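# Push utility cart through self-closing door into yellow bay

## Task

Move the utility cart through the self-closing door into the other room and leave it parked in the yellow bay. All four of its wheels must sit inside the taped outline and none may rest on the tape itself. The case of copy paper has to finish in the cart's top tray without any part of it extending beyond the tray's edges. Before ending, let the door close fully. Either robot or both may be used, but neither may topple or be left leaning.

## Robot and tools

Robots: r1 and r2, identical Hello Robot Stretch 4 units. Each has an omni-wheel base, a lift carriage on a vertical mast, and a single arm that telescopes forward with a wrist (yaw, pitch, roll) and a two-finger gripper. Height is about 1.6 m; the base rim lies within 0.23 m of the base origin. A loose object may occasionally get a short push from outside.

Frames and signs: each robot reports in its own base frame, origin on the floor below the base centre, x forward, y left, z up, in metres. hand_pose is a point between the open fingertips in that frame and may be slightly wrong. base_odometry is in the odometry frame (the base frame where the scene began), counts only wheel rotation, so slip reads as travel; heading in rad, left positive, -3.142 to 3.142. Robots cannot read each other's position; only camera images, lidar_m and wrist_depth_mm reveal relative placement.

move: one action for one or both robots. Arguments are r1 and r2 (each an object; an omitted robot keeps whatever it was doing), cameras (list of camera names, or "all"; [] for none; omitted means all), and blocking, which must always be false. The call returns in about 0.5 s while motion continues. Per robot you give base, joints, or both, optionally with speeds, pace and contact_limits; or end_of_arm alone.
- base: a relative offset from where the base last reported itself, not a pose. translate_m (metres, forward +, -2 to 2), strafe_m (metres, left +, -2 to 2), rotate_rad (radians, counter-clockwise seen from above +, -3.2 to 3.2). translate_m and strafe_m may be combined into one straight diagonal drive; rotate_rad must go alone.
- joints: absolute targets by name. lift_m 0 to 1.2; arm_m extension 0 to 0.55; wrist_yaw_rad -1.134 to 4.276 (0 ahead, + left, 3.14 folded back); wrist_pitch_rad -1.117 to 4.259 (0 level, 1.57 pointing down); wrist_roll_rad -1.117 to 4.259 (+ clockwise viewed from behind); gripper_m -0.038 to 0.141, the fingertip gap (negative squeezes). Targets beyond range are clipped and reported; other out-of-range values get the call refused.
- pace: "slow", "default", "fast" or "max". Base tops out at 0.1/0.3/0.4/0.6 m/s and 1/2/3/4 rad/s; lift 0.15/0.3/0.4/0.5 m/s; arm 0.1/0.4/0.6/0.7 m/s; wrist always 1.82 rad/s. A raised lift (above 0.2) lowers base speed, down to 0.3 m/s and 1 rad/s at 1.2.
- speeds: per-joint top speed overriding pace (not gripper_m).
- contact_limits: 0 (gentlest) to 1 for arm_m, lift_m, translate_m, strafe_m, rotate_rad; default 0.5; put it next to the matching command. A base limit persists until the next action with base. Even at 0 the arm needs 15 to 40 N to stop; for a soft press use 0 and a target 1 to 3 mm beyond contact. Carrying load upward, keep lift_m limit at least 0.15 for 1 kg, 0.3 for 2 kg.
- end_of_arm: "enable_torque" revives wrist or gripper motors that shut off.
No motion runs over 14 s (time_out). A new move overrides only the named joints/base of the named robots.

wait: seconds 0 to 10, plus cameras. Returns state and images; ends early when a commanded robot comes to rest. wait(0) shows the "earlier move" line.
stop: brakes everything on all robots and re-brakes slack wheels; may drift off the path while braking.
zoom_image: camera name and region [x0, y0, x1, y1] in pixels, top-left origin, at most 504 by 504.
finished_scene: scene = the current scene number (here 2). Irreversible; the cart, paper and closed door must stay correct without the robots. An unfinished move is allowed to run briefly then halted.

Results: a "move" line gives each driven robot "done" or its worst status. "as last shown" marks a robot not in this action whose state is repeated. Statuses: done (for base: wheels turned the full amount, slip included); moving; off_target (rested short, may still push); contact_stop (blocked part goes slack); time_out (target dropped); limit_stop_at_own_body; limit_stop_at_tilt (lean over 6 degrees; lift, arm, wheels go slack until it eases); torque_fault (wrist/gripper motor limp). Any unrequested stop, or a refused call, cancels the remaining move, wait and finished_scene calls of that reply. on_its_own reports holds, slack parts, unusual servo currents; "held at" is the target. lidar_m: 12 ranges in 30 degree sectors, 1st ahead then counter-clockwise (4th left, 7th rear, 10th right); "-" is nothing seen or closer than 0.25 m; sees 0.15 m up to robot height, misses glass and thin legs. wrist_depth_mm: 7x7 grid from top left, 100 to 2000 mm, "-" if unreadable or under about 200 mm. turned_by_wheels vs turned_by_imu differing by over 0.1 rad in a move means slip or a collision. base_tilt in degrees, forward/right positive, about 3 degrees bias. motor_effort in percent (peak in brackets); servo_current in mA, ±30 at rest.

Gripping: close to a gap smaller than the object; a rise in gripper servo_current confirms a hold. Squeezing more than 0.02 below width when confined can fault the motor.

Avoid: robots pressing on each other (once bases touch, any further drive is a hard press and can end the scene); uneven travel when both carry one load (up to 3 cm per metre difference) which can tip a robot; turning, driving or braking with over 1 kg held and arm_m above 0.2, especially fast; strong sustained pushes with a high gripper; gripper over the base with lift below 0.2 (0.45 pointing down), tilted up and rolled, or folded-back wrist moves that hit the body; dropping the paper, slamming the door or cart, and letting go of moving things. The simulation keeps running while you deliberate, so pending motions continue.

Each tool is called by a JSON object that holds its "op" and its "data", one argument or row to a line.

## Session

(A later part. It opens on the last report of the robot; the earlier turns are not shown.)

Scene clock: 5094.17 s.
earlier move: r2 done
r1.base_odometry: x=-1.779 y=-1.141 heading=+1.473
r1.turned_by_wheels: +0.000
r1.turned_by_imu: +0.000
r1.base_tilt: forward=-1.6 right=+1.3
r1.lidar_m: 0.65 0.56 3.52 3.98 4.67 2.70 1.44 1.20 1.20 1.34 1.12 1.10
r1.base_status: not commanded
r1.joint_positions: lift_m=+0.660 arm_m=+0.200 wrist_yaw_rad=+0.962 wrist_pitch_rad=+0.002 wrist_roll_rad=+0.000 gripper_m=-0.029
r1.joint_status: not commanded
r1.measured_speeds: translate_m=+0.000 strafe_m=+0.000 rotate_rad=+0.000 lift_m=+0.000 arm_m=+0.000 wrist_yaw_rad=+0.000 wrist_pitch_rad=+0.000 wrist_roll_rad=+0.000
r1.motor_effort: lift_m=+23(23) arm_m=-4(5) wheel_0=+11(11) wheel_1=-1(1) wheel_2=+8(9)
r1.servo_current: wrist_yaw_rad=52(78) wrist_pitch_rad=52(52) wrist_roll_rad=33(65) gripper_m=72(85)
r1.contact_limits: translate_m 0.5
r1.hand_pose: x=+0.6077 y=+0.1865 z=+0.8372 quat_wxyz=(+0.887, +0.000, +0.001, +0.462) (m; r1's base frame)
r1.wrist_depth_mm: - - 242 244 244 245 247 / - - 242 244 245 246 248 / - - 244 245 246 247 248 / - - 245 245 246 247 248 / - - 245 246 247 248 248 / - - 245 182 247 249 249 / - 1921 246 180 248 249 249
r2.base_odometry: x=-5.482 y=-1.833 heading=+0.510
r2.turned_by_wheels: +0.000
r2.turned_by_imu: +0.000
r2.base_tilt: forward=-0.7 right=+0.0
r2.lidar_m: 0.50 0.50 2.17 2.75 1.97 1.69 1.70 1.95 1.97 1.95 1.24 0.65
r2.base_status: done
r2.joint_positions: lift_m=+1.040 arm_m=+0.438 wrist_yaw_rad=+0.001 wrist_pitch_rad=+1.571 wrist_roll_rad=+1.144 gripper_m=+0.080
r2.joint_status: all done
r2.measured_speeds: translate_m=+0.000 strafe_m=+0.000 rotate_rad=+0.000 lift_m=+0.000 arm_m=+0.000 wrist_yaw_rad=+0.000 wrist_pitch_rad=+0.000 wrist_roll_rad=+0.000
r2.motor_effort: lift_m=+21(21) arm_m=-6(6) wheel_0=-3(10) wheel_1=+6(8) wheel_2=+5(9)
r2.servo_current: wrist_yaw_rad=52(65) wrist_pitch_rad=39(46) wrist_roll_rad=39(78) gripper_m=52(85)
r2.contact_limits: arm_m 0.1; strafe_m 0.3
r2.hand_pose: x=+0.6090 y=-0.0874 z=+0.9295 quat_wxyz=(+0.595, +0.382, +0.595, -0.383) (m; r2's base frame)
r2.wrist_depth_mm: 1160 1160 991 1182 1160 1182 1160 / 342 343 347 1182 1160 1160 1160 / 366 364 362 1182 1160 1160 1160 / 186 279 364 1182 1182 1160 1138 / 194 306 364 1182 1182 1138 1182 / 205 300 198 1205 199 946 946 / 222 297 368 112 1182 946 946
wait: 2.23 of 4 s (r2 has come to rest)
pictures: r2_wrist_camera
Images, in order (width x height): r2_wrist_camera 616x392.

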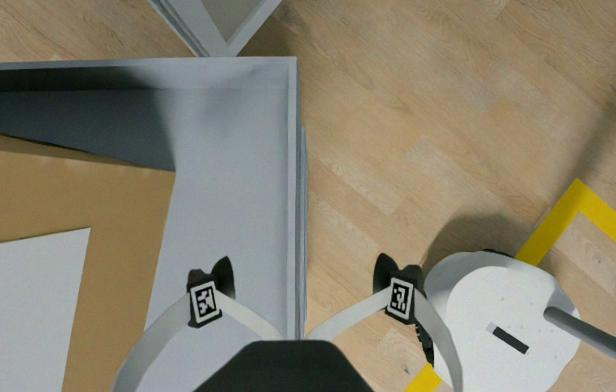

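{"op": "move", "data": {
  "r2": {"joints": {"lift_m": 0.952}, "contact_limits": {"lift_m": 0.12}},
  "cameras": [],
  "blocking": false
}}

{"op": "wait", "data": {
  "seconds": 2,
  "cameras": []
}}

{"op": "move", "data": {
  "r2": {"joints": {"gripper_m": -0.03}},
  "cameras": [],
  "blocking": false
}}

{"op": "wait", "data": {
  "seconds": 2,
  "cameras": ["r2_wrist_camera"]
}}

Scene clock: 5106.60 s.
move: r2 moving
r1.base_odometry: x=-1.779 y=-1.141 heading=+1.473
r1.turned_by_wheels: +0.000
r1.turned_by_imu: +0.000
r1.base_tilt: forward=-1.6 right=+1.3
r1.lidar_m: 0.65 0.57 3.51 4.02 4.67 2.71 1.45 1.18 1.20 1.36 1.11 1.11
r1.base_status: not commanded
r1.joint_positions: lift_m=+0.660 arm_m=+0.200 wrist_yaw_rad=+0.962 wrist_pitch_rad=+0.002 wrist_roll_rad=+0.000 gripper_m=-0.029
r1.joint_status: not commanded
r1.measured_speeds: translate_m=+0.000 strafe_m=+0.000 rotate_rad=+0.000 lift_m=+0.000 arm_m=+0.000 wrist_yaw_rad=+0.000 wrist_pitch_rad=+0.000 wrist_roll_rad=+0.000
r1.motor_effort: lift_m=+23(23) arm_m=-4(5) wheel_0=+11(11) wheel_1=+0(1) wheel_2=+8(8)
r1.servo_current: wrist_yaw_rad=59(59) wrist_pitch_rad=46(46) wrist_roll_rad=59(59) gripper_m=72(78)
r1.contact_limits: translate_m 0.5
r1.hand_pose: x=+0.6077 y=+0.1865 z=+0.8372 quat_wxyz=(+0.887, +0.000, +0.001, +0.462) (m; r1's base frame)
r1.wrist_depth_mm: - - 243 244 245 245 247 / - - 243 244 245 246 247 / - - 243 245 246 247 248 / - - 243 246 246 247 248 / - - 244 246 246 248 249 / - - 244 183 247 249 249 / - 1921 245 180 248 249 249
r2.base_odometry: x=-5.482 y=-1.833 heading=+0.510
r2.turned_by_wheels: +0.000
r2.turned_by_imu: +0.000
r2.base_tilt: forward=-0.6 right=+0.0
r2.lidar_m: 0.53 0.50 2.17 2.75 1.97 1.69 1.67 1.98 1.97 1.91 1.23 0.63
r2.base_status: not commanded
r2.joint_positions: lift_m=+1.002 arm_m=+0.438 wrist_yaw_rad=+0.001 wrist_pitch_rad=+1.571 wrist_roll_rad=+1.144 gripper_m=+0.080
r2.joint_status: lift_m moving
r2.measured_speeds: translate_m=+0.000 strafe_m=+0.000 rotate_rad=+0.000 lift_m=-0.146 arm_m=+0.000 wrist_yaw_rad=+0.000 wrist_pitch_rad=+0.000 wrist_roll_rad=+0.000
r2.motor_effort: lift_m=+14(17) arm_m=-6(6) wheel_0=-3(3) wheel_1=+6(6) wheel_2=+5(6)
r2.servo_current: wrist_yaw_rad=39(52) wrist_pitch_rad=39(46) wrist_roll_rad=39(52) gripper_m=46(59)
r2.contact_limits: arm_m 0.1; lift_m 0.12; strafe_m 0.3
r2.hand_pose: x=+0.6090 y=-0.0874 z=+0.8921 quat_wxyz=(+0.595, +0.382, +0.595, -0.383) (m; r2's base frame)
r2.wrist_depth_mm: 1138 1138 878 1138 1118 1118 1138 / 330 329 329 1138 1160 1118 1138 / 330 329 329 1138 1138 1138 1118 / 188 281 332 1118 1138 1138 1138 / 196 303 330 1160 1118 1138 1138 / 209 301 198 1138 198 931 904 / 223 293 334 112 1160 917 917
pictures: none
No camera images: "cameras" was empty.

Scene clock: 5107.47 s.
earlier move: r2 done
r1.base_odometry: x=-1.779 y=-1.141 heading=+1.473
r1.turned_by_wheels: +0.000
r1.turned_by_imu: +0.000
r1.base_tilt: forward=-1.6 right=+1.2
r1.lidar_m: 0.68 0.56 3.51 3.96 4.65 2.71 1.46 1.20 1.20 1.32 1.11 1.10
r1.base_status: not commanded
r1.joint_positions: lift_m=+0.660 arm_m=+0.200 wrist_yaw_rad=+0.962 wrist_pitch_rad=+0.002 wrist_roll_rad=+0.000 gripper_m=-0.029
r1.joint_status: not commanded
r1.measured_speeds: translate_m=+0.000 strafe_m=+0.000 rotate_rad=+0.000 lift_m=+0.000 arm_m=+0.000 wrist_yaw_rad=+0.000 wrist_pitch_rad=+0.000 wrist_roll_rad=+0.000
r1.motor_effort: lift_m=+23(23) arm_m=-5(5) wheel_0=+10(11) wheel_1=+0(1) wheel_2=+8(9)
r1.servo_current: wrist_yaw_rad=59(65) wrist_pitch_rad=46(52) wrist_roll_rad=46(59) gripper_m=72(78)
r1.contact_limits: translate_m 0.5
r1.hand_pose: x=+0.6077 y=+0.1865 z=+0.8372 quat_wxyz=(+0.887, +0.000, +0.001, +0.462) (m; r1's base frame)
r1.wrist_depth_mm: - - 242 244 245 245 247 / - - 242 245 244 246 247 / - - 244 244 246 247 247 / - - 244 245 246 247 248 / - - 244 246 247 248 249 / - - 245 183 247 248 249 / - 1921 246 180 248 250 250
r2.base_odometry: x=-5.482 y=-1.833 heading=+0.510
r2.turned_by_wheels: +0.000
r2.turned_by_imu: +0.000
r2.base_tilt: forward=-0.7 right=+0.0
r2.lidar_m: 0.53 0.51 2.19 2.73 1.96 1.68 1.69 1.97 1.97 1.95 1.24 0.65
r2.base_status: not commanded
r2.joint_positions: lift_m=+0.952 arm_m=+0.438 wrist_yaw_rad=+0.001 wrist_pitch_rad=+1.571 wrist_roll_rad=+1.144 gripper_m=+0.080
r2.joint_status: all done
r2.measured_speeds: translate_m=+0.000 strafe_m=+0.000 rotate_rad=+0.000 lift_m=+0.000 arm_m=+0.000 wrist_yaw_rad=+0.000 wrist_pitch_rad=+0.000 wrist_roll_rad=+0.000
r2.motor_effort: lift_m=+14(17) arm_m=-5(6) wheel_0=-3(4) wheel_1=+6(6) wheel_2=+6(6)
r2.servo_current: wrist_yaw_rad=46(59) wrist_pitch_rad=39(46) wrist_roll_rad=33(59) gripper_m=59(59)
r2.contact_limits: arm_m 0.1; lift_m 0.12; strafe_m 0.3
r2.hand_pose: x=+0.6090 y=-0.0874 z=+0.8421 quat_wxyz=(+0.595, +0.382, +0.595, -0.383) (m; r2's base frame)
r2.wrist_depth_mm: 233 236 223 1060 1078 1042 1060 / 277 273 272 1078 1078 1060 1078 / 277 274 274 1078 1078 1060 1078 / 187 276 276 1078 1078 1078 1078 / 202 277 276 1098 1078 1078 1060 / 214 278 200 1098 198 866 866 / 223 278 279 112 1118 866 866
wait: 0.87 of 2 s (r2 has come to rest)
pictures: none
No camera images: "cameras" was empty.

Scene clock: 5107.97 s.
move: r2 moving
r1.base_odometry: x=-1.779 y=-1.141 heading=+1.473
r1.turned_by_wheels: +0.000
r1.turned_by_imu: +0.000
r1.base_tilt: forward=-1.6 right=+1.3
r1.lidar_m: 0.65 0.56 3.50 3.96 4.65 2.70 1.44 1.20 1.18 1.33 1.11 1.10
r1.base_status: not commanded
r1.joint_positions: lift_m=+0.660 arm_m=+0.200 wrist_yaw_rad=+0.962 wrist_pitch_rad=+0.002 wrist_roll_rad=+0.000 gripper_m=-0.029
r1.joint_status: not commanded
r1.measured_speeds: translate_m=+0.000 strafe_m=+0.000 rotate_rad=+0.000 lift_m=+0.000 arm_m=+0.000 wrist_yaw_rad=+0.000 wrist_pitch_rad=+0.000 wrist_roll_rad=+0.000
r1.motor_effort: lift_m=+23(23) arm_m=-4(5) wheel_0=+11(11) wheel_1=-1(1) wheel_2=+8(8)
r1.servo_current: wrist_yaw_rad=46(65) wrist_pitch_rad=52(52) wrist_roll_rad=52(72) gripper_m=78(78)
r1.contact_limits: translate_m 0.5
r1.hand_pose: x=+0.6077 y=+0.1865 z=+0.8372 quat_wxyz=(+0.887, +0.000, +0.001, +0.462) (m; r1's base frame)
r1.wrist_depth_mm: - - 242 244 244 246 247 / - - 243 245 245 246 246 / - - 244 245 246 246 248 / - - 244 246 247 248 249 / - - 244 247 247 248 248 / - - 245 183 248 248 249 / - 1921 247 180 248 250 249
r2.base_odometry: x=-5.482 y=-1.833 heading=+0.510
r2.turned_by_wheels: +0.000
r2.turned_by_imu: +0.000
r2.base_tilt: forward=-0.6 right=+0.1
r2.lidar_m: 0.50 0.50 2.14 2.71 2.01 1.69 1.68 1.97 1.97 1.96 1.25 0.67
r2.base_status: not commanded
r2.joint_positions: lift_m=+0.952 arm_m=+0.438 wrist_yaw_rad=+0.001 wrist_pitch_rad=+1.571 wrist_roll_rad=+1.144 gripper_m=+0.062
r2.joint_status: gripper_m moving
r2.measured_speeds: translate_m=+0.000 strafe_m=+0.000 rotate_rad=+0.000 lift_m=+0.000 arm_m=+0.000 wrist_yaw_rad=+0.000 wrist_pitch_rad=+0.000 wrist_roll_rad=+0.000
r2.motor_effort: lift_m=+14(14) arm_m=-6(6) wheel_0=-3(3) wheel_1=+6(6) wheel_2=+5(6)
r2.servo_current: wrist_yaw_rad=39(52) wrist_pitch_rad=39(46) wrist_roll_rad=39(52) gripper_m=130(150)
r2.contact_limits: arm_m 0.1; lift_m 0.12; strafe_m 0.3
r2.hand_pose: x=+0.6090 y=-0.0874 z=+0.8421 quat_wxyz=(+0.595, +0.382, +0.595, -0.383) (m; r2's base frame)
r2.wrist_depth_mm: 234 237 223 1078 1078 1078 1078 / 274 274 274 1078 1060 1098 1060 / 274 274 273 1060 1098 1078 1078 / 187 276 276 1078 1098 1060 1060 / 202 277 278 1078 1098 1060 1060 / 213 278 195 274 191 878 854 / 224 279 278 112 1098 866 854
pictures: none
No camera images: "cameras" was empty.

Scene clock: 5109.23 s.
earlier move: r2 done
r1.base_odometry: x=-1.779 y=-1.141 heading=+1.473
r1.turned_by_wheels: +0.000
r1.turned_by_imu: +0.000
r1.base_tilt: forward=-1.6 right=+1.2
r1.lidar_m: 0.68 0.57 3.51 3.95 4.66 2.74 1.45 1.20 1.19 1.35 1.10 1.08
r1.base_status: not commanded
r1.joint_positions: lift_m=+0.660 arm_m=+0.200 wrist_yaw_rad=+0.962 wrist_pitch_rad=+0.002 wrist_roll_rad=+0.000 gripper_m=-0.029
r1.joint_status: not commanded
r1.measured_speeds: translate_m=+0.000 strafe_m=+0.000 rotate_rad=+0.000 lift_m=+0.000 arm_m=+0.000 wrist_yaw_rad=+0.000 wrist_pitch_rad=+0.000 wrist_roll_rad=+0.000
r1.motor_effort: lift_m=+23(23) arm_m=-5(5) wheel_0=+11(11) wheel_1=+0(1) wheel_2=+8(8)
r1.servo_current: wrist_yaw_rad=52(65) wrist_pitch_rad=46(52) wrist_roll_rad=39(72) gripper_m=65(78)
r1.contact_limits: translate_m 0.5
r1.hand_pose: x=+0.6077 y=+0.1865 z=+0.8372 quat_wxyz=(+0.887, +0.000, +0.001, +0.462) (m; r1's base frame)
r1.wrist_depth_mm: - - 243 243 245 245 247 / - - 243 244 245 246 247 / - - 243 244 246 246 247 / - - 244 246 246 248 248 / - - 246 246 246 248 248 / - - 244 182 247 249 249 / - 1983 245 180 248 249 250
r2.base_odometry: x=-5.482 y=-1.833 heading=+0.510
r2.turned_by_wheels: +0.000
r2.turned_by_imu: +0.000
r2.base_tilt: forward=-0.6 right=+0.1
r2.lidar_m: 0.49 0.49 2.20 2.71 1.99 1.69 1.69 1.99 1.94 1.94 1.26 0.67
r2.base_status: not commanded
r2.joint_positions: lift_m=+0.952 arm_m=+0.438 wrist_yaw_rad=+0.001 wrist_pitch_rad=+1.568 wrist_roll_rad=+1.144 gripper_m=-0.028
r2.joint_status: all done
r2.measured_speeds: translate_m=+0.000 strafe_m=+0.000 rotate_rad=+0.000 lift_m=+0.000 arm_m=+0.000 wrist_yaw_rad=+0.000 wrist_pitch_rad=+0.000 wrist_roll_rad=+0.000
r2.motor_effort: lift_m=+17(17) arm_m=-5(6) wheel_0=-2(3) wheel_1=+6(6) wheel_2=+5(6)
r2.servo_current: wrist_yaw_rad=39(59) wrist_pitch_rad=39(46) wrist_roll_rad=52(52) gripper_m=130(221)
r2.contact_limits: arm_m 0.1; lift_m 0.12; strafe_m 0.3
r2.hand_pose: x=+0.6100 y=-0.0874 z=+0.8419 quat_wxyz=(+0.596, +0.383, +0.594, -0.382) (m; r2's base frame)
r2.wrist_depth_mm: 231 236 224 260 1060 1078 1042 / 274 272 273 270 1078 1078 1060 / 274 274 272 271 1060 1078 1060 / 177 264 274 272 1078 1060 1078 / 186 276 274 273 1098 1098 1078 / 200 274 185 202 182 842 854 / 207 251 278 112 - 866 842
wait: 1.27 of 2 s (r2 has come to rest)
pictures: r2_wrist_camera
Images, in order (width x height): r2_wrist_camera 616x392.

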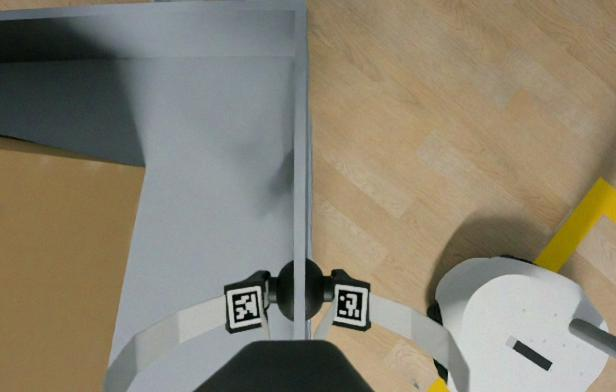

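{"op": "move", "data": {
  "r2": {"base": {"translate_m": -0.362, "strafe_m": 0.14}, "contact_limits": {"translate_m": 0.6}, "pace": "slow"},
  "cameras": [],
  "blocking": false
}}

{"op": "wait", "data": {
  "seconds": 6,
  "cameras": ["r2_wrist_camera", "r2_head_camera", "r2_head_left_camera"]
}}

Scene clock: 5113.87 s.
move: r2 moving
r1.base_odometry: x=-1.779 y=-1.141 heading=+1.473
r1.turned_by_wheels: +0.000
r1.turned_by_imu: +0.000
r1.base_tilt: forward=-1.6 right=+1.2
r1.lidar_m: 0.69 0.58 3.50 3.97 4.66 2.69 1.46 1.20 1.18 1.34 1.12 1.09
r1.base_status: not commanded
r1.joint_positions: lift_m=+0.660 arm_m=+0.200 wrist_yaw_rad=+0.962 wrist_pitch_rad=+0.002 wrist_roll_rad=+0.000 gripper_m=-0.029
r1.joint_status: not commanded
r1.measured_speeds: translate_m=+0.000 strafe_m=+0.000 rotate_rad=+0.000 lift_m=+0.000 arm_m=+0.000 wrist_yaw_rad=+0.000 wrist_pitch_rad=+0.000 wrist_roll_rad=+0.000
r1.motor_effort: lift_m=+23(23) arm_m=-4(5) wheel_0=+10(11) wheel_1=-1(1) wheel_2=+8(8)
r1.servo_current: wrist_yaw_rad=59(59) wrist_pitch_rad=39(46) wrist_roll_rad=59(59) gripper_m=72(78)
r1.contact_limits: translate_m 0.5
r1.hand_pose: x=+0.6077 y=+0.1865 z=+0.8372 quat_wxyz=(+0.887, +0.000, +0.001, +0.462) (m; r1's base frame)
r1.wrist_depth_mm: - - 242 244 245 246 246 / - - 243 245 246 247 247 / - - 243 244 246 247 248 / - - 244 244 246 248 248 / - - 245 245 247 248 248 / - - 244 183 247 248 249 / - 1921 247 180 247 250 250
r2.base_odometry: x=-5.495 y=-1.834 heading=+0.510
r2.turned_by_wheels: +0.000
r2.turned_by_imu: +0.000
r2.base_tilt: forward=-0.7 right=+0.0
r2.lidar_m: 0.51 0.53 2.19 2.71 1.97 1.67 1.69 1.96 1.94 1.94 1.26 0.67
r2.base_status: translate_m moving; strafe_m moving
r2.joint_positions: lift_m=+0.952 arm_m=+0.438 wrist_yaw_rad=+0.001 wrist_pitch_rad=+1.567 wrist_roll_rad=+1.144 gripper_m=-0.028
r2.joint_status: not commanded
r2.measured_speeds: translate_m=-0.048 strafe_m=+0.019 rotate_rad=+0.002 lift_m=+0.000 arm_m=+0.000 wrist_yaw_rad=+0.000 wrist_pitch_rad=-0.014 wrist_roll_rad=+0.000
r2.motor_effort: lift_m=+17(17) arm_m=-6(6) wheel_0=-11(12) wheel_1=-6(6) wheel_2=+12(13)
r2.servo_current: wrist_yaw_rad=59(65) wrist_pitch_rad=39(46) wrist_roll_rad=46(65) gripper_m=124(130)
r2.contact_limits: arm_m 0.1; lift_m 0.12; translate_m 0.6
r2.hand_pose: x=+0.6103 y=-0.0874 z=+0.8419 quat_wxyz=(+0.596, +0.383, +0.594, -0.382) (m; r2's base frame)
r2.wrist_depth_mm: 240 245 232 1060 1060 1060 1060 / 279 278 277 1098 1078 1078 1042 / 279 279 276 1098 1078 1060 1042 / 188 273 277 1078 1078 1098 1060 / 193 278 278 276 1060 1060 1060 / 203 279 183 202 182 854 854 / 215 260 278 112 1078 - 866
pictures: none
No camera images: "cameras" was empty.

Scene clock: 5118.47 s.
earlier move: r2 done
r1.base_odometry: x=-1.779 y=-1.141 heading=+1.473
r1.turned_by_wheels: +0.000
r1.turned_by_imu: +0.000
r1.base_tilt: forward=-1.6 right=+1.3
r1.lidar_m: 0.69 0.58 3.51 3.98 4.66 2.74 1.42 1.22 1.19 1.33 1.11 1.10
r1.base_status: not commanded
r1.joint_positions: lift_m=+0.660 arm_m=+0.200 wrist_yaw_rad=+0.962 wrist_pitch_rad=+0.002 wrist_roll_rad=+0.000 gripper_m=-0.029
r1.joint_status: not commanded
r1.measured_speeds: translate_m=+0.000 strafe_m=+0.000 rotate_rad=+0.000 lift_m=+0.000 arm_m=+0.000 wrist_yaw_rad=+0.000 wrist_pitch_rad=+0.000 wrist_roll_rad=+0.000
r1.motor_effort: lift_m=+23(23) arm_m=-4(5) wheel_0=+11(11) wheel_1=-1(1) wheel_2=+8(9)
r1.servo_current: wrist_yaw_rad=39(72) wrist_pitch_rad=33(52) wrist_roll_rad=65(65) gripper_m=72(78)
r1.contact_limits: translate_m 0.5
r1.hand_pose: x=+0.6077 y=+0.1865 z=+0.8372 quat_wxyz=(+0.887, +0.000, +0.001, +0.462) (m; r1's base frame)
r1.wrist_depth_mm: - - 243 243 244 245 247 / - - 242 245 245 246 247 / - - 243 245 246 247 247 / - - 244 246 246 248 248 / - - 245 247 247 248 249 / - - 245 183 247 248 249 / - 1921 246 180 247 249 250
r2.base_odometry: x=-5.866 y=-1.887 heading=+0.510
r2.turned_by_wheels: -0.001
r2.turned_by_imu: -0.002
r2.base_tilt: forward=-0.6 right=+0.1
r2.lidar_m: 0.53 1.13 2.69 2.65 1.53 1.29 1.31 1.52 1.96 2.01 1.68 0.68
r2.base_status: done
r2.joint_positions: lift_m=+0.952 arm_m=+0.438 wrist_yaw_rad=+0.001 wrist_pitch_rad=+1.565 wrist_roll_rad=+1.143 gripper_m=-0.029
r2.joint_status: not commanded
r2.measured_speeds: translate_m=+0.000 strafe_m=+0.000 rotate_rad=+0.000 lift_m=+0.000 arm_m=+0.000 wrist_yaw_rad=+0.000 wrist_pitch_rad=+0.000 wrist_roll_rad=+0.000
r2.motor_effort: lift_m=+17(17) arm_m=-5(6) wheel_0=-7(16) wheel_1=-7(10) wheel_2=+3(13)
r2.servo_current: wrist_yaw_rad=33(65) wrist_pitch_rad=52(52) wrist_roll_rad=52(65) gripper_m=104(130)
r2.contact_limits: arm_m 0.1; lift_m 0.12; translate_m 0.6
r2.hand_pose: x=+0.6109 y=-0.0874 z=+0.8419 quat_wxyz=(+0.597, +0.383, +0.593, -0.381) (m; r2's base frame)
r2.wrist_depth_mm: 218 278 276 1118 1078 1078 1060 / 224 277 278 1078 1098 1042 1060 / 238 279 278 1098 1078 1060 1078 / 248 277 278 1078 1078 1078 1078 / 241 279 277 277 1098 1078 1078 / 257 281 185 204 181 854 854 / 282 281 279 112 1078 878 842
wait: 4.60 of 6 s (r2 has come to rest)
pictures: r2_head_camera, r2_head_left_camera, r2_wrist_camera
Images, in order (width x height): r2_head_camera 420x560, r2_head_left_camera 420x672, r2_wrist_camera 616x392.

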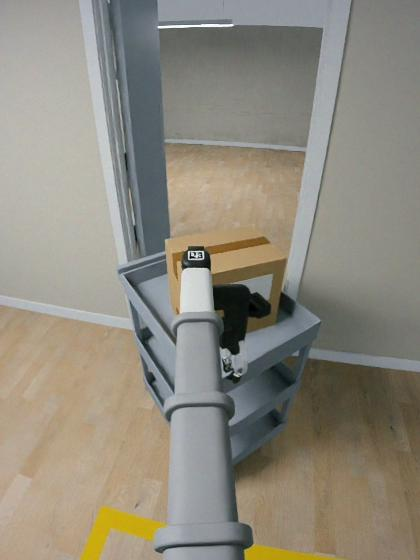

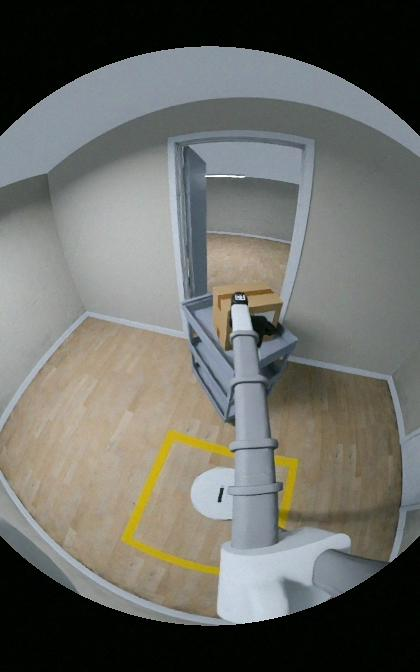

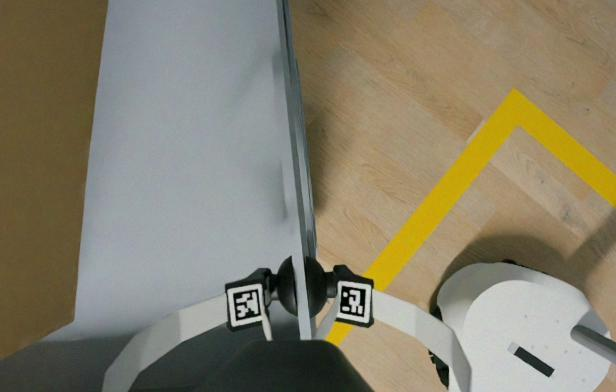

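{"op": "move", "data": {
  "r2": {"joints": {"gripper_m": 0.08}},
  "cameras": [],
  "blocking": false
}}

{"op": "wait", "data": {
  "seconds": 1.5,
  "cameras": []
}}

{"op": "move", "data": {
  "r2": {"joints": {"lift_m": 1.04}},
  "cameras": [],
  "blocking": false
}}

{"op": "wait", "data": {
  "seconds": 1.5,
  "cameras": ["r2_wrist_camera"]
}}

Scene clock: 5205.23 s.
move: r2 moving
r1.base_odometry: x=-1.779 y=-1.141 heading=+1.473
r1.turned_by_wheels: +0.000
r1.turned_by_imu: +0.000
r1.base_tilt: forward=-1.5 right=+1.3
r1.lidar_m: 0.66 0.55 3.50 3.97 4.67 2.68 1.45 1.19 1.20 1.34 1.12 1.11
r1.base_status: not commanded
r1.joint_positions: lift_m=+0.660 arm_m=+0.200 wrist_yaw_rad=+0.962 wrist_pitch_rad=+0.002 wrist_roll_rad=+0.000 gripper_m=-0.029
r1.joint_status: not commanded
r1.measured_speeds: translate_m=+0.000 strafe_m=+0.000 rotate_rad=+0.000 lift_m=+0.000 arm_m=+0.000 wrist_yaw_rad=+0.000 wrist_pitch_rad=+0.000 wrist_roll_rad=+0.000
r1.motor_effort: lift_m=+23(23) arm_m=-5(5) wheel_0=+10(11) wheel_1=-1(1) wheel_2=+8(8)
r1.servo_current: wrist_yaw_rad=59(65) wrist_pitch_rad=39(46) wrist_roll_rad=39(59) gripper_m=72(78)
r1.contact_limits: translate_m 0.5
r1.hand_pose: x=+0.6077 y=+0.1865 z=+0.8372 quat_wxyz=(+0.887, +0.000, +0.001, +0.462) (m; r1's base frame)
r1.wrist_depth_mm: - - 242 244 245 246 247 / - - 243 244 245 246 246 / - - 243 244 246 247 248 / - - 244 245 247 247 248 / - - 244 246 247 248 248 / - - 244 182 246 249 249 / - 1921 246 180 248 249 250
r2.base_odometry: x=-5.866 y=-1.887 heading=+0.510
r2.turned_by_wheels: +0.000
r2.turned_by_imu: +0.001
r2.base_tilt: forward=-0.7 right=+0.0
r2.lidar_m: 0.54 1.10 2.69 2.68 1.54 1.31 1.28 1.47 1.96 2.00 1.69 0.67
r2.base_status: not commanded
r2.joint_positions: lift_m=+0.952 arm_m=+0.438 wrist_yaw_rad=+0.001 wrist_pitch_rad=+1.565 wrist_roll_rad=+1.143 gripper_m=-0.003
r2.joint_status: gripper_m moving
r2.measured_speeds: translate_m=+0.000 strafe_m=+0.000 rotate_rad=+0.001 lift_m=+0.000 arm_m=+0.000 wrist_yaw_rad=+0.000 wrist_pitch_rad=+0.000 wrist_roll_rad=+0.000
r2.motor_effort: lift_m=+17(17) arm_m=-6(6) wheel_0=-6(8) wheel_1=-6(7) wheel_2=+3(3)
r2.servo_current: wrist_yaw_rad=52(59) wrist_pitch_rad=39(52) wrist_roll_rad=46(59) gripper_m=91(124)
r2.contact_limits: arm_m 0.1; lift_m 0.12; translate_m 0.6
r2.hand_pose: x=+0.6109 y=-0.0874 z=+0.8419 quat_wxyz=(+0.597, +0.383, +0.593, -0.381) (m; r2's base frame)
r2.wrist_depth_mm: 219 278 274 1078 1060 1078 1042 / 225 277 277 1078 1078 1078 1060 / 238 279 277 1060 1098 1060 1060 / 247 279 277 1078 1098 1078 1078 / 251 279 278 276 1098 1060 1060 / 256 279 189 197 185 854 854 / 279 281 279 112 152 866 866
pictures: none
No camera images: "cameras" was empty.

Scene clock: 5206.50 s.
earlier move: r2 done
r1.base_odometry: x=-1.779 y=-1.141 heading=+1.473
r1.turned_by_wheels: +0.000
r1.turned_by_imu: +0.000
r1.base_tilt: forward=-1.5 right=+1.2
r1.lidar_m: 0.66 0.56 3.51 3.94 4.68 2.72 1.44 1.20 1.21 1.34 1.12 1.12
r1.base_status: not commanded
r1.joint_positions: lift_m=+0.660 arm_m=+0.200 wrist_yaw_rad=+0.962 wrist_pitch_rad=+0.002 wrist_roll_rad=+0.000 gripper_m=-0.029
r1.joint_status: not commanded
r1.measured_speeds: translate_m=+0.000 strafe_m=+0.000 rotate_rad=+0.000 lift_m=+0.000 arm_m=+0.000 wrist_yaw_rad=+0.000 wrist_pitch_rad=+0.000 wrist_roll_rad=+0.000
r1.motor_effort: lift_m=+23(23) arm_m=-5(5) wheel_0=+11(11) wheel_1=-1(1) wheel_2=+8(9)
r1.servo_current: wrist_yaw_rad=59(65) wrist_pitch_rad=46(52) wrist_roll_rad=46(59) gripper_m=72(78)
r1.contact_limits: translate_m 0.5
r1.hand_pose: x=+0.6077 y=+0.1865 z=+0.8372 quat_wxyz=(+0.887, +0.000, +0.001, +0.462) (m; r1's base frame)
r1.wrist_depth_mm: - - 242 244 244 245 247 / - - 242 244 245 247 247 / - - 244 245 245 247 247 / - - 244 245 246 247 249 / - - 244 246 246 248 248 / - - 245 182 247 248 249 / - 1921 246 180 248 249 250
r2.base_odometry: x=-5.866 y=-1.887 heading=+0.510
r2.turned_by_wheels: +0.000
r2.turned_by_imu: +0.000
r2.base_tilt: forward=-0.7 right=+0.1
r2.lidar_m: 0.54 1.09 2.68 2.64 1.52 1.30 1.31 1.51 1.98 1.99 1.68 0.68
r2.base_status: not commanded
r2.joint_positions: lift_m=+0.952 arm_m=+0.438 wrist_yaw_rad=+0.001 wrist_pitch_rad=+1.566 wrist_roll_rad=+1.143 gripper_m=+0.080
r2.joint_status: all done
r2.measured_speeds: translate_m=+0.000 strafe_m=+0.000 rotate_rad=+0.000 lift_m=+0.000 arm_m=+0.000 wrist_yaw_rad=+0.000 wrist_pitch_rad=+0.000 wrist_roll_rad=+0.000
r2.motor_effort: lift_m=+17(17) arm_m=-6(6) wheel_0=-4(8) wheel_1=-5(7) wheel_2=+3(4)
r2.servo_current: wrist_yaw_rad=46(59) wrist_pitch_rad=46(52) wrist_roll_rad=46(59) gripper_m=52(124)
r2.contact_limits: arm_m 0.1; lift_m 0.12; translate_m 0.6
r2.hand_pose: x=+0.6105 y=-0.0874 z=+0.8419 quat_wxyz=(+0.596, +0.383, +0.594, -0.381) (m; r2's base frame)
r2.wrist_depth_mm: 222 276 274 1078 1060 1078 1060 / 228 273 274 1060 1078 1060 1060 / 239 277 276 1098 1078 1078 1060 / 246 276 274 1078 1098 1060 1098 / 253 277 277 1098 1078 1078 1060 / 259 277 198 277 195 866 866 / 279 279 277 112 1098 842 842
wait: 1.27 of 1.5 s (r2 has come to rest)
pictures: none
No camera images: "cameras" was empty.

Scene clock: 5207.00 s.
move: r2 moving
r1.base_odometry: x=-1.779 y=-1.141 heading=+1.473
r1.turned_by_wheels: +0.000
r1.turned_by_imu: +0.000
r1.base_tilt: forward=-1.6 right=+1.2
r1.lidar_m: 0.70 0.57 3.51 3.99 4.66 2.72 1.45 1.20 1.21 1.36 1.11 1.09
r1.base_status: not commanded
r1.joint_positions: lift_m=+0.660 arm_m=+0.200 wrist_yaw_rad=+0.962 wrist_pitch_rad=+0.002 wrist_roll_rad=+0.000 gripper_m=-0.029
r1.joint_status: not commanded
r1.measured_speeds: translate_m=+0.000 strafe_m=+0.000 rotate_rad=+0.000 lift_m=+0.000 arm_m=+0.000 wrist_yaw_rad=+0.000 wrist_pitch_rad=+0.000 wrist_roll_rad=+0.000
r1.motor_effort: lift_m=+23(23) arm_m=-4(5) wheel_0=+11(11) wheel_1=-1(1) wheel_2=+8(8)
r1.servo_current: wrist_yaw_rad=52(52) wrist_pitch_rad=46(52) wrist_roll_rad=52(72) gripper_m=72(72)
r1.contact_limits: translate_m 0.5
r1.hand_pose: x=+0.6077 y=+0.1865 z=+0.8372 quat_wxyz=(+0.887, +0.000, +0.001, +0.462) (m; r1's base frame)
r1.wrist_depth_mm: - - 243 244 245 245 246 / - - 243 244 245 246 247 / - - 243 245 246 247 247 / - - 244 245 246 247 248 / - - 245 245 247 248 248 / - - 244 183 247 249 249 / - 1921 246 180 247 249 249
r2.base_odometry: x=-5.866 y=-1.887 heading=+0.510
r2.turned_by_wheels: +0.000
r2.turned_by_imu: +0.000
r2.base_tilt: forward=-0.7 right=+0.1
r2.lidar_m: 0.55 1.09 2.68 2.69 1.53 1.30 1.30 1.52 1.97 1.98 1.70 0.66
r2.base_status: not commanded
r2.joint_positions: lift_m=+0.990 arm_m=+0.438 wrist_yaw_rad=+0.001 wrist_pitch_rad=+1.566 wrist_roll_rad=+1.143 gripper_m=+0.080
r2.joint_status: lift_m moving
r2.measured_speeds: translate_m=+0.000 strafe_m=+0.000 rotate_rad=+0.000 lift_m=+0.146 arm_m=+0.000 wrist_yaw_rad=+0.000 wrist_pitch_rad=+0.000 wrist_roll_rad=+0.000
r2.motor_effort: lift_m=+21(25) arm_m=-6(6) wheel_0=-4(4) wheel_1=-5(6) wheel_2=+3(3)
r2.servo_current: wrist_yaw_rad=39(52) wrist_pitch_rad=46(46) wrist_roll_rad=39(52) gripper_m=52(52)
r2.contact_limits: arm_m 0.1; translate_m 0.6
r2.hand_pose: x=+0.6104 y=-0.0874 z=+0.8796 quat_wxyz=(+0.596, +0.383, +0.594, -0.381) (m; r2's base frame)
r2.wrist_depth_mm: 221 309 309 1098 1098 1098 1078 / 227 309 310 1118 1118 1118 1118 / 241 309 309 1098 1098 1098 1118 / 250 312 309 307 1118 1098 1098 / 254 310 310 310 1078 1098 1098 / 259 314 199 310 195 904 891 / 317 314 314 112 1118 891 904
pictures: none
No camera images: "cameras" was empty.

Scene clock: 5207.87 s.
earlier move: r2 done
r1.base_odometry: x=-1.779 y=-1.141 heading=+1.473
r1.turned_by_wheels: +0.000
r1.turned_by_imu: +0.000
r1.base_tilt: forward=-1.6 right=+1.3
r1.lidar_m: 0.64 0.58 3.50 4.00 4.65 2.71 1.47 1.20 1.20 1.31 1.09 1.10
r1.base_status: not commanded
r1.joint_positions: lift_m=+0.660 arm_m=+0.200 wrist_yaw_rad=+0.962 wrist_pitch_rad=+0.002 wrist_roll_rad=+0.000 gripper_m=-0.029
r1.joint_status: not commanded
r1.measured_speeds: translate_m=+0.000 strafe_m=+0.000 rotate_rad=+0.000 lift_m=+0.000 arm_m=+0.000 wrist_yaw_rad=+0.000 wrist_pitch_rad=+0.000 wrist_roll_rad=+0.000
r1.motor_effort: lift_m=+23(23) arm_m=-4(5) wheel_0=+11(11) wheel_1=-1(1) wheel_2=+8(9)
r1.servo_current: wrist_yaw_rad=52(65) wrist_pitch_rad=39(52) wrist_roll_rad=39(72) gripper_m=72(78)
r1.contact_limits: translate_m 0.5
r1.hand_pose: x=+0.6077 y=+0.1865 z=+0.8372 quat_wxyz=(+0.887, +0.000, +0.001, +0.462) (m; r1's base frame)
r1.wrist_depth_mm: - - 242 243 244 245 247 / - - 243 245 245 246 247 / - - 243 244 246 247 248 / - - 245 245 246 247 248 / - - 245 245 247 249 249 / - - 245 183 246 249 249 / - 1921 246 180 248 249 249
r2.base_odometry: x=-5.866 y=-1.887 heading=+0.510
r2.turned_by_wheels: +0.000
r2.turned_by_imu: +0.000
r2.base_tilt: forward=-0.6 right=+0.1
r2.lidar_m: 0.54 1.13 2.68 2.67 1.53 1.31 1.30 1.54 1.94 2.00 1.70 0.65
r2.base_status: not commanded
r2.joint_positions: lift_m=+1.040 arm_m=+0.438 wrist_yaw_rad=+0.001 wrist_pitch_rad=+1.566 wrist_roll_rad=+1.143 gripper_m=+0.080
r2.joint_status: all done
r2.measured_speeds: translate_m=+0.000 strafe_m=+0.000 rotate_rad=+0.000 lift_m=+0.000 arm_m=+0.000 wrist_yaw_rad=+0.000 wrist_pitch_rad=+0.000 wrist_roll_rad=+0.000
r2.motor_effort: lift_m=+21(25) arm_m=-6(6) wheel_0=-3(4) wheel_1=-5(6) wheel_2=+3(4)
r2.servo_current: wrist_yaw_rad=39(52) wrist_pitch_rad=39(46) wrist_roll_rad=39(59) gripper_m=52(59)
r2.contact_limits: arm_m 0.1; translate_m 0.6
r2.hand_pose: x=+0.6104 y=-0.0874 z=+0.9295 quat_wxyz=(+0.596, +0.383, +0.594, -0.381) (m; r2's base frame)
r2.wrist_depth_mm: 221 324 362 1160 1138 1160 1138 / 226 332 366 1160 1160 1160 1160 / 241 349 362 1160 1160 1160 1160 / 250 362 366 1160 1182 1182 1138 / 253 368 366 364 1182 1182 1138 / 258 368 199 364 195 946 946 / - 145 - 112 1160 946 946
wait: 0.87 of 1.5 s (r2 has come to rest)
pictures: r2_wrist_camera
Images, in order (width x height): r2_wrist_camera 616x392.

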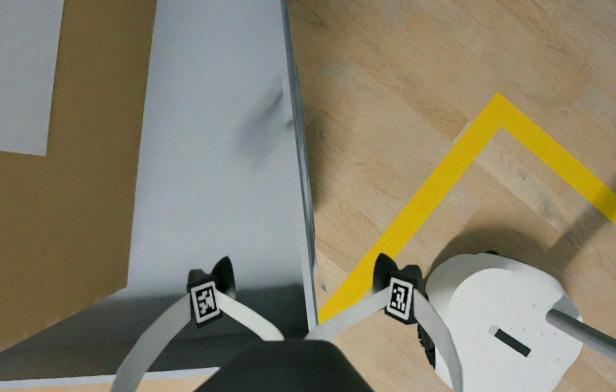

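{"op": "move", "data": {
  "r2": {"base": {"translate_m": 0.215, "strafe_m": -0.313}, "joints": {"wrist_roll_rad": 2.645}, "contact_limits": {"strafe_m": 0.3}, "speeds": {"wrist_roll_rad": 0.8}},
  "cameras": [],
  "blocking": false
}}

{"op": "wait", "data": {
  "seconds": 5,
  "cameras": ["r2_wrist_camera", "r2_head_camera"]
}}

Scene clock: 5301.97 s.
move: r2 moving
r1.base_odometry: x=-1.779 y=-1.141 heading=+1.473
r1.turned_by_wheels: +0.000
r1.turned_by_imu: +0.000
r1.base_tilt: forward=-1.6 right=+1.3
r1.lidar_m: 0.67 0.58 3.50 3.99 4.68 2.69 1.44 1.21 1.21 1.34 1.11 1.09
r1.base_status: not commanded
r1.joint_positions: lift_m=+0.660 arm_m=+0.200 wrist_yaw_rad=+0.962 wrist_pitch_rad=+0.002 wrist_roll_rad=+0.000 gripper_m=-0.029
r1.joint_status: not commanded
r1.measured_speeds: translate_m=+0.000 strafe_m=+0.000 rotate_rad=+0.000 lift_m=+0.000 arm_m=+0.000 wrist_yaw_rad=+0.000 wrist_pitch_rad=+0.000 wrist_roll_rad=+0.000
r1.motor_effort: lift_m=+23(23) arm_m=-5(5) wheel_0=+11(11) wheel_1=-1(1) wheel_2=+8(8)
r1.servo_current: wrist_yaw_rad=39(59) wrist_pitch_rad=39(52) wrist_roll_rad=52(59) gripper_m=65(78)
r1.contact_limits: translate_m 0.5
r1.hand_pose: x=+0.6077 y=+0.1865 z=+0.8372 quat_wxyz=(+0.887, +0.000, +0.001, +0.462) (m; r1's base frame)
r1.wrist_depth_mm: - - 242 243 244 246 246 / - - 243 245 244 246 247 / - - 243 245 245 247 247 / - - 245 245 246 247 248 / - - 245 246 246 247 248 / - - 245 183 247 249 249 / - 1921 246 180 248 249 250
r2.base_odometry: x=-5.838 y=-1.901 heading=+0.509
r2.turned_by_wheels: -0.001
r2.turned_by_imu: +0.000
r2.base_tilt: forward=-0.7 right=+0.0
r2.lidar_m: 0.51 0.97 2.69 2.68 1.55 1.33 1.32 1.56 1.95 1.96 1.67 0.68
r2.base_status: translate_m moving; strafe_m moving
r2.joint_positions: lift_m=+1.040 arm_m=+0.438 wrist_yaw_rad=+0.001 wrist_pitch_rad=+1.566 wrist_roll_rad=+1.457 gripper_m=+0.080
r2.joint_status: wrist_roll_rad moving
r2.measured_speeds: translate_m=+0.070 strafe_m=-0.100 rotate_rad=+0.005 lift_m=+0.000 arm_m=+0.000 wrist_yaw_rad=+0.000 wrist_pitch_rad=+0.000 wrist_roll_rad=+0.800
r2.motor_effort: lift_m=+21(21) arm_m=-6(6) wheel_0=+10(14) wheel_1=-9(9) wheel_2=-11(11)
r2.servo_current: wrist_yaw_rad=46(59) wrist_pitch_rad=39(46) wrist_roll_rad=72(98) gripper_m=46(52)
r2.contact_limits: arm_m 0.1; strafe_m 0.3
r2.hand_pose: x=+0.6104 y=-0.0874 z=+0.9295 quat_wxyz=(+0.529, +0.471, +0.527, -0.469) (m; r2's base frame)
r2.wrist_depth_mm: 289 364 364 1160 1160 1182 1160 / 271 366 364 1160 1160 1160 1160 / 264 364 364 1160 1160 1160 1160 / 253 370 366 1160 1182 1138 1160 / 249 364 364 364 1160 931 946 / 235 320 198 364 196 946 931 / 232 290 368 112 1205 1182 1182
pictures: none
No camera images: "cameras" was empty.

Scene clock: 5304.20 s.
earlier move: r2 done
r1.base_odometry: x=-1.779 y=-1.141 heading=+1.473
r1.turned_by_wheels: +0.000
r1.turned_by_imu: +0.000
r1.base_tilt: forward=-1.6 right=+1.2
r1.lidar_m: 0.67 0.54 3.51 3.98 4.65 2.68 1.44 1.19 1.18 1.33 1.11 1.11
r1.base_status: not commanded
r1.joint_positions: lift_m=+0.660 arm_m=+0.200 wrist_yaw_rad=+0.962 wrist_pitch_rad=+0.002 wrist_roll_rad=+0.000 gripper_m=-0.029
r1.joint_status: not commanded
r1.measured_speeds: translate_m=+0.000 strafe_m=+0.000 rotate_rad=+0.000 lift_m=+0.000 arm_m=+0.000 wrist_yaw_rad=+0.000 wrist_pitch_rad=+0.000 wrist_roll_rad=+0.000
r1.motor_effort: lift_m=+23(23) arm_m=-5(5) wheel_0=+11(11) wheel_1=-1(1) wheel_2=+8(9)
r1.servo_current: wrist_yaw_rad=65(65) wrist_pitch_rad=39(52) wrist_roll_rad=26(72) gripper_m=65(78)
r1.contact_limits: translate_m 0.5
r1.hand_pose: x=+0.6077 y=+0.1865 z=+0.8372 quat_wxyz=(+0.887, +0.000, +0.001, +0.462) (m; r1's base frame)
r1.wrist_depth_mm: - - 242 244 244 246 247 / - - 243 244 245 246 247 / - - 244 244 246 247 247 / - - 244 245 247 247 247 / - - 245 246 247 248 248 / - - 244 183 247 249 249 / - 1921 246 180 247 250 250
r2.base_odometry: x=-5.526 y=-2.055 heading=+0.510
r2.turned_by_wheels: +0.000
r2.turned_by_imu: +0.001
r2.base_tilt: forward=-0.7 right=+0.1
r2.lidar_m: 0.45 0.40 2.32 2.94 1.85 1.59 1.59 1.84 1.75 1.74 1.37 1.16
r2.base_status: done
r2.joint_positions: lift_m=+1.040 arm_m=+0.438 wrist_yaw_rad=+0.001 wrist_pitch_rad=+1.566 wrist_roll_rad=+2.643 gripper_m=+0.080
r2.joint_status: all done
r2.measured_speeds: translate_m=+0.000 strafe_m=+0.000 rotate_rad=+0.000 lift_m=+0.000 arm_m=+0.000 wrist_yaw_rad=+0.000 wrist_pitch_rad=+0.000 wrist_roll_rad=+0.000
r2.motor_effort: lift_m=+21(21) arm_m=-5(6) wheel_0=+1(14) wheel_1=-2(9) wheel_2=-4(11)
r2.servo_current: wrist_yaw_rad=46(59) wrist_pitch_rad=52(52) wrist_roll_rad=46(98) gripper_m=52(59)
r2.contact_limits: arm_m 0.1; strafe_m 0.3
r2.hand_pose: x=+0.6104 y=-0.0874 z=+0.9296 quat_wxyz=(+0.175, +0.687, +0.175, -0.684) (m; r2's base frame)
r2.wrist_depth_mm: 1182 1182 1160 1182 946 960 1160 / 1182 1182 1160 1160 1025 946 1160 / 1182 1205 1205 1160 1160 1160 1118 / 1205 1205 1182 1182 1182 1160 1160 / - 1182 1182 1160 359 362 357 / - 1182 198 1205 198 359 357 / - 960 1182 112 340 357 357
wait: 2.23 of 5 s (r2 has come to rest)
pictures: r2_head_camera, r2_wrist_camera
Images, in order (width x height): r2_head_camera 420x560, r2_wrist_camera 616x392.

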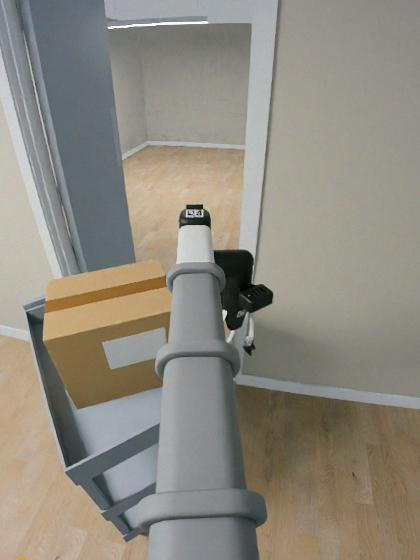

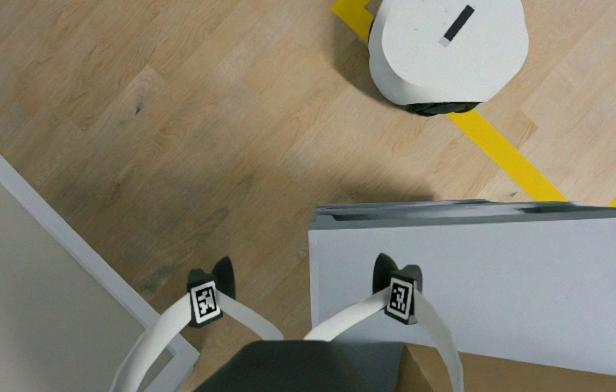

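{"op": "move", "data": {
  "blocking": false,
  "cameras": ["r2_wrist_camera", "r2_head_camera", "r2_head_left_camera"]
}}

Scene clock: 5330.30 s.
r1.base_odometry: x=-1.779 y=-1.141 heading=+1.473
r1.turned_by_wheels: +0.000
r1.turned_by_imu: +0.000
r1.base_tilt: forward=-1.6 right=+1.2
r1.lidar_m: 0.68 0.57 3.53 3.99 4.68 2.73 1.44 1.17 1.20 1.33 1.13 1.08
r1.base_status: not commanded
r1.joint_positions: lift_m=+0.660 arm_m=+0.200 wrist_yaw_rad=+0.962 wrist_pitch_rad=+0.002 wrist_roll_rad=+0.000 gripper_m=-0.029
r1.joint_status: not commanded
r1.measured_speeds: translate_m=+0.000 strafe_m=+0.000 rotate_rad=+0.000 lift_m=+0.000 arm_m=+0.000 wrist_yaw_rad=+0.000 wrist_pitch_rad=+0.000 wrist_roll_rad=+0.000
r1.motor_effort: lift_m=+23(23) arm_m=-4(5) wheel_0=+11(11) wheel_1=-1(1) wheel_2=+8(9)
r1.servo_current: wrist_yaw_rad=46(65) wrist_pitch_rad=46(52) wrist_roll_rad=46(72) gripper_m=72(78)
r1.contact_limits: translate_m 0.5
r1.hand_pose: x=+0.6077 y=+0.1865 z=+0.8372 quat_wxyz=(+0.887, +0.000, +0.001, +0.462) (m; r1's base frame)
r1.wrist_depth_mm: - - 242 244 245 246 246 / - - 243 244 245 246 247 / - - 243 245 246 247 248 / - - 244 245 246 247 248 / - - 244 246 246 248 249 / - - 244 182 247 248 249 / - 1921 245 181 247 249 250
r2.base_odometry: x=-5.526 y=-2.055 heading=+0.510
r2.turned_by_wheels: +0.000
r2.turned_by_imu: +0.000
r2.base_tilt: forward=-0.7 right=+0.0
r2.lidar_m: 0.46 0.42 2.35 2.92 1.85 1.59 1.57 1.85 1.75 1.75 1.37 1.15
r2.base_status: done
r2.joint_positions: lift_m=+1.040 arm_m=+0.438 wrist_yaw_rad=+0.001 wrist_pitch_rad=+1.566 wrist_roll_rad=+2.643 gripper_m=+0.080
r2.joint_status: all done
r2.measured_speeds: translate_m=+0.000 strafe_m=+0.000 rotate_rad=+0.000 lift_m=+0.000 arm_m=+0.000 wrist_yaw_rad=+0.000 wrist_pitch_rad=+0.000 wrist_roll_rad=+0.000
r2.motor_effort: lift_m=+21(21) arm_m=-5(6) wheel_0=+1(14) wheel_1=-3(9) wheel_2=-5(11)
r2.servo_current: wrist_yaw_rad=46(59) wrist_pitch_rad=46(52) wrist_roll_rad=52(98) gripper_m=46(59)
r2.contact_limits: arm_m 0.1; strafe_m 0.3
r2.hand_pose: x=+0.6104 y=-0.0874 z=+0.9296 quat_wxyz=(+0.175, +0.687, +0.175, -0.684) (m; r2's base frame)
r2.wrist_depth_mm: 1182 1182 1138 1160 946 946 1160 / 1182 1160 1160 1182 991 946 1160 / 1205 1182 1205 1182 1160 1160 1160 / 1160 1182 1182 1182 1160 1182 1160 / - 1182 1160 1182 362 359 357 / - 1182 198 1160 198 362 359 / - 960 1160 112 340 355 357
pictures: r2_head_camera, r2_head_left_camera, r2_wrist_camera
Images, in order (width x height): r2_head_camera 420x560, r2_head_left_camera 420x672, r2_wrist_camera 616x392.

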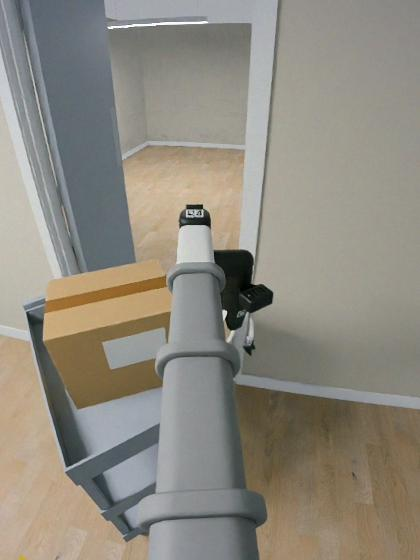

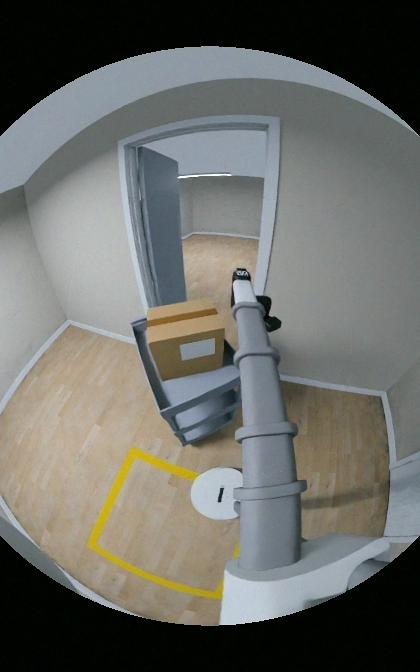

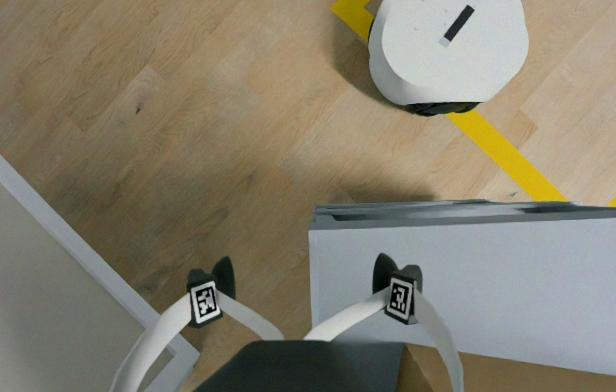

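{"op": "move", "data": {
  "blocking": false,
  "r2": {"base": {"strafe_m": 0.012}, "joints": {"arm_m": 0.456, "lift_m": 0.985}, "pace": "slow", "contact_limits": {"arm_m": 0.1, "strafe_m": 0.3, "lift_m": 0.12}},
  "cameras": []
}}

{"op": "wait", "data": {
  "seconds": 4,
  "cameras": ["r2_wrist_camera"]
}}

Scene clock: 5337.57 s.
move: r2 moving
r1.base_odometry: x=-1.779 y=-1.141 heading=+1.473
r1.turned_by_wheels: +0.000
r1.turned_by_imu: +0.000
r1.base_tilt: forward=-1.6 right=+1.2
r1.lidar_m: 0.68 0.56 3.49 4.00 4.66 2.70 1.45 1.18 1.19 1.34 1.09 1.10
r1.base_status: not commanded
r1.joint_positions: lift_m=+0.660 arm_m=+0.200 wrist_yaw_rad=+0.962 wrist_pitch_rad=+0.002 wrist_roll_rad=+0.000 gripper_m=-0.029
r1.joint_status: not commanded
r1.measured_speeds: translate_m=+0.000 strafe_m=+0.000 rotate_rad=+0.000 lift_m=+0.000 arm_m=+0.000 wrist_yaw_rad=+0.000 wrist_pitch_rad=+0.000 wrist_roll_rad=+0.000
r1.motor_effort: lift_m=+23(23) arm_m=-4(5) wheel_0=+11(11) wheel_1=-1(1) wheel_2=+8(9)
r1.servo_current: wrist_yaw_rad=52(72) wrist_pitch_rad=46(46) wrist_roll_rad=59(65) gripper_m=72(78)
r1.contact_limits: translate_m 0.5
r1.hand_pose: x=+0.6077 y=+0.1865 z=+0.8372 quat_wxyz=(+0.887, +0.000, +0.001, +0.462) (m; r1's base frame)
r1.wrist_depth_mm: - - 243 244 245 246 246 / - - 243 245 245 246 247 / - - 244 245 245 246 247 / - - 244 245 246 247 249 / - - 244 246 247 248 249 / - - 244 183 246 248 249 / - 1921 246 180 248 249 250
r2.base_odometry: x=-5.531 y=-2.046 heading=+0.510
r2.turned_by_wheels: +0.000
r2.turned_by_imu: +0.001
r2.base_tilt: forward=-0.7 right=+0.1
r2.lidar_m: 0.45 0.42 2.38 2.92 1.86 1.56 1.57 1.87 1.76 1.77 1.37 1.16
r2.base_status: strafe_m moving
r2.joint_positions: lift_m=+1.015 arm_m=+0.450 wrist_yaw_rad=+0.001 wrist_pitch_rad=+1.566 wrist_roll_rad=+2.643 gripper_m=+0.080
r2.joint_status: lift_m moving; arm_m moving
r2.measured_speeds: translate_m=+0.000 strafe_m=+0.016 rotate_rad=-0.002 lift_m=-0.098 arm_m=+0.036 wrist_yaw_rad=+0.000 wrist_pitch_rad=+0.000 wrist_roll_rad=+0.000
r2.motor_effort: lift_m=+10(22) arm_m=+7(13) wheel_0=-3(9) wheel_1=+3(8) wheel_2=+0(4)
r2.servo_current: wrist_yaw_rad=39(52) wrist_pitch_rad=39(46) wrist_roll_rad=52(65) gripper_m=59(59)
r2.contact_limits: arm_m 0.1; lift_m 0.12; strafe_m 0.3
r2.hand_pose: x=+0.6221 y=-0.0874 z=+0.9048 quat_wxyz=(+0.175, +0.687, +0.175, -0.684) (m; r2's base frame)
r2.wrist_depth_mm: 1182 1160 1138 1160 931 904 1138 / 1160 1160 1138 1138 1098 931 1138 / 1160 1160 1160 1160 1160 1138 1138 / 1160 1182 1138 1138 1160 1160 1138 / - 1160 1138 342 338 338 336 / - 1160 198 342 198 340 336 / - 931 1182 112 303 317 336
pictures: none
No camera images: "cameras" was empty.

Scene clock: 5338.40 s.
earlier move: r2 done
r1.base_odometry: x=-1.779 y=-1.141 heading=+1.473
r1.turned_by_wheels: +0.000
r1.turned_by_imu: +0.000
r1.base_tilt: forward=-1.6 right=+1.3
r1.lidar_m: 0.66 0.55 3.52 4.03 4.68 2.72 1.45 1.20 1.19 1.33 1.11 1.13
r1.base_status: not commanded
r1.joint_positions: lift_m=+0.660 arm_m=+0.200 wrist_yaw_rad=+0.962 wrist_pitch_rad=+0.002 wrist_roll_rad=+0.000 gripper_m=-0.029
r1.joint_status: not commanded
r1.measured_speeds: translate_m=+0.000 strafe_m=+0.000 rotate_rad=+0.000 lift_m=+0.000 arm_m=+0.000 wrist_yaw_rad=+0.000 wrist_pitch_rad=+0.000 wrist_roll_rad=+0.000
r1.motor_effort: lift_m=+23(23) arm_m=-4(5) wheel_0=+10(11) wheel_1=-1(1) wheel_2=+8(9)
r1.servo_current: wrist_yaw_rad=46(72) wrist_pitch_rad=46(52) wrist_roll_rad=52(65) gripper_m=72(78)
r1.contact_limits: translate_m 0.5
r1.hand_pose: x=+0.6077 y=+0.1865 z=+0.8372 quat_wxyz=(+0.887, +0.000, +0.001, +0.462) (m; r1's base frame)
r1.wrist_depth_mm: - - 242 244 244 245 246 / - - 243 244 245 246 248 / - - 244 244 245 247 248 / - - 244 245 247 247 248 / - - 244 246 247 248 249 / - - 245 183 247 248 249 / - 1983 246 180 247 248 250
r2.base_odometry: x=-5.532 y=-2.045 heading=+0.510
r2.turned_by_wheels: +0.000
r2.turned_by_imu: +0.000
r2.base_tilt: forward=-0.7 right=+0.1
r2.lidar_m: 0.41 0.42 2.36 2.89 1.86 1.59 1.58 1.83 1.76 1.75 1.38 1.17
r2.base_status: done
r2.joint_positions: lift_m=+0.985 arm_m=+0.456 wrist_yaw_rad=+0.001 wrist_pitch_rad=+1.566 wrist_roll_rad=+2.643 gripper_m=+0.080
r2.joint_status: all done
r2.measured_speeds: translate_m=+0.000 strafe_m=+0.000 rotate_rad=+0.000 lift_m=+0.000 arm_m=+0.000 wrist_yaw_rad=+0.000 wrist_pitch_rad=+0.000 wrist_roll_rad=+0.000
r2.motor_effort: lift_m=+14(22) arm_m=+7(13) wheel_0=-2(9) wheel_1=+3(8) wheel_2=+0(4)
r2.servo_current: wrist_yaw_rad=59(59) wrist_pitch_rad=39(46) wrist_roll_rad=52(65) gripper_m=46(59)
r2.contact_limits: arm_m 0.1; lift_m 0.12; strafe_m 0.3
r2.hand_pose: x=+0.6281 y=-0.0874 z=+0.8752 quat_wxyz=(+0.175, +0.687, +0.175, -0.684) (m; r2's base frame)
r2.wrist_depth_mm: 1138 1118 1118 1098 904 891 1098 / 1118 1118 1138 1118 1098 891 1098 / 1138 1138 1118 1098 1138 1118 1098 / 1138 1118 1138 1118 1098 1118 306 / - 1118 1138 1138 304 306 303 / - 1160 197 306 216 304 304 / - 931 1118 112 309 297 304
wait: 0.83 of 4 s (r2 has come to rest)
pictures: r2_wrist_camera
Images, in order (width x height): r2_wrist_camera 616x392.

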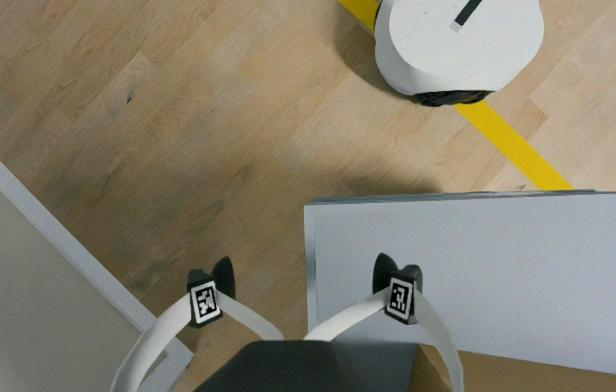

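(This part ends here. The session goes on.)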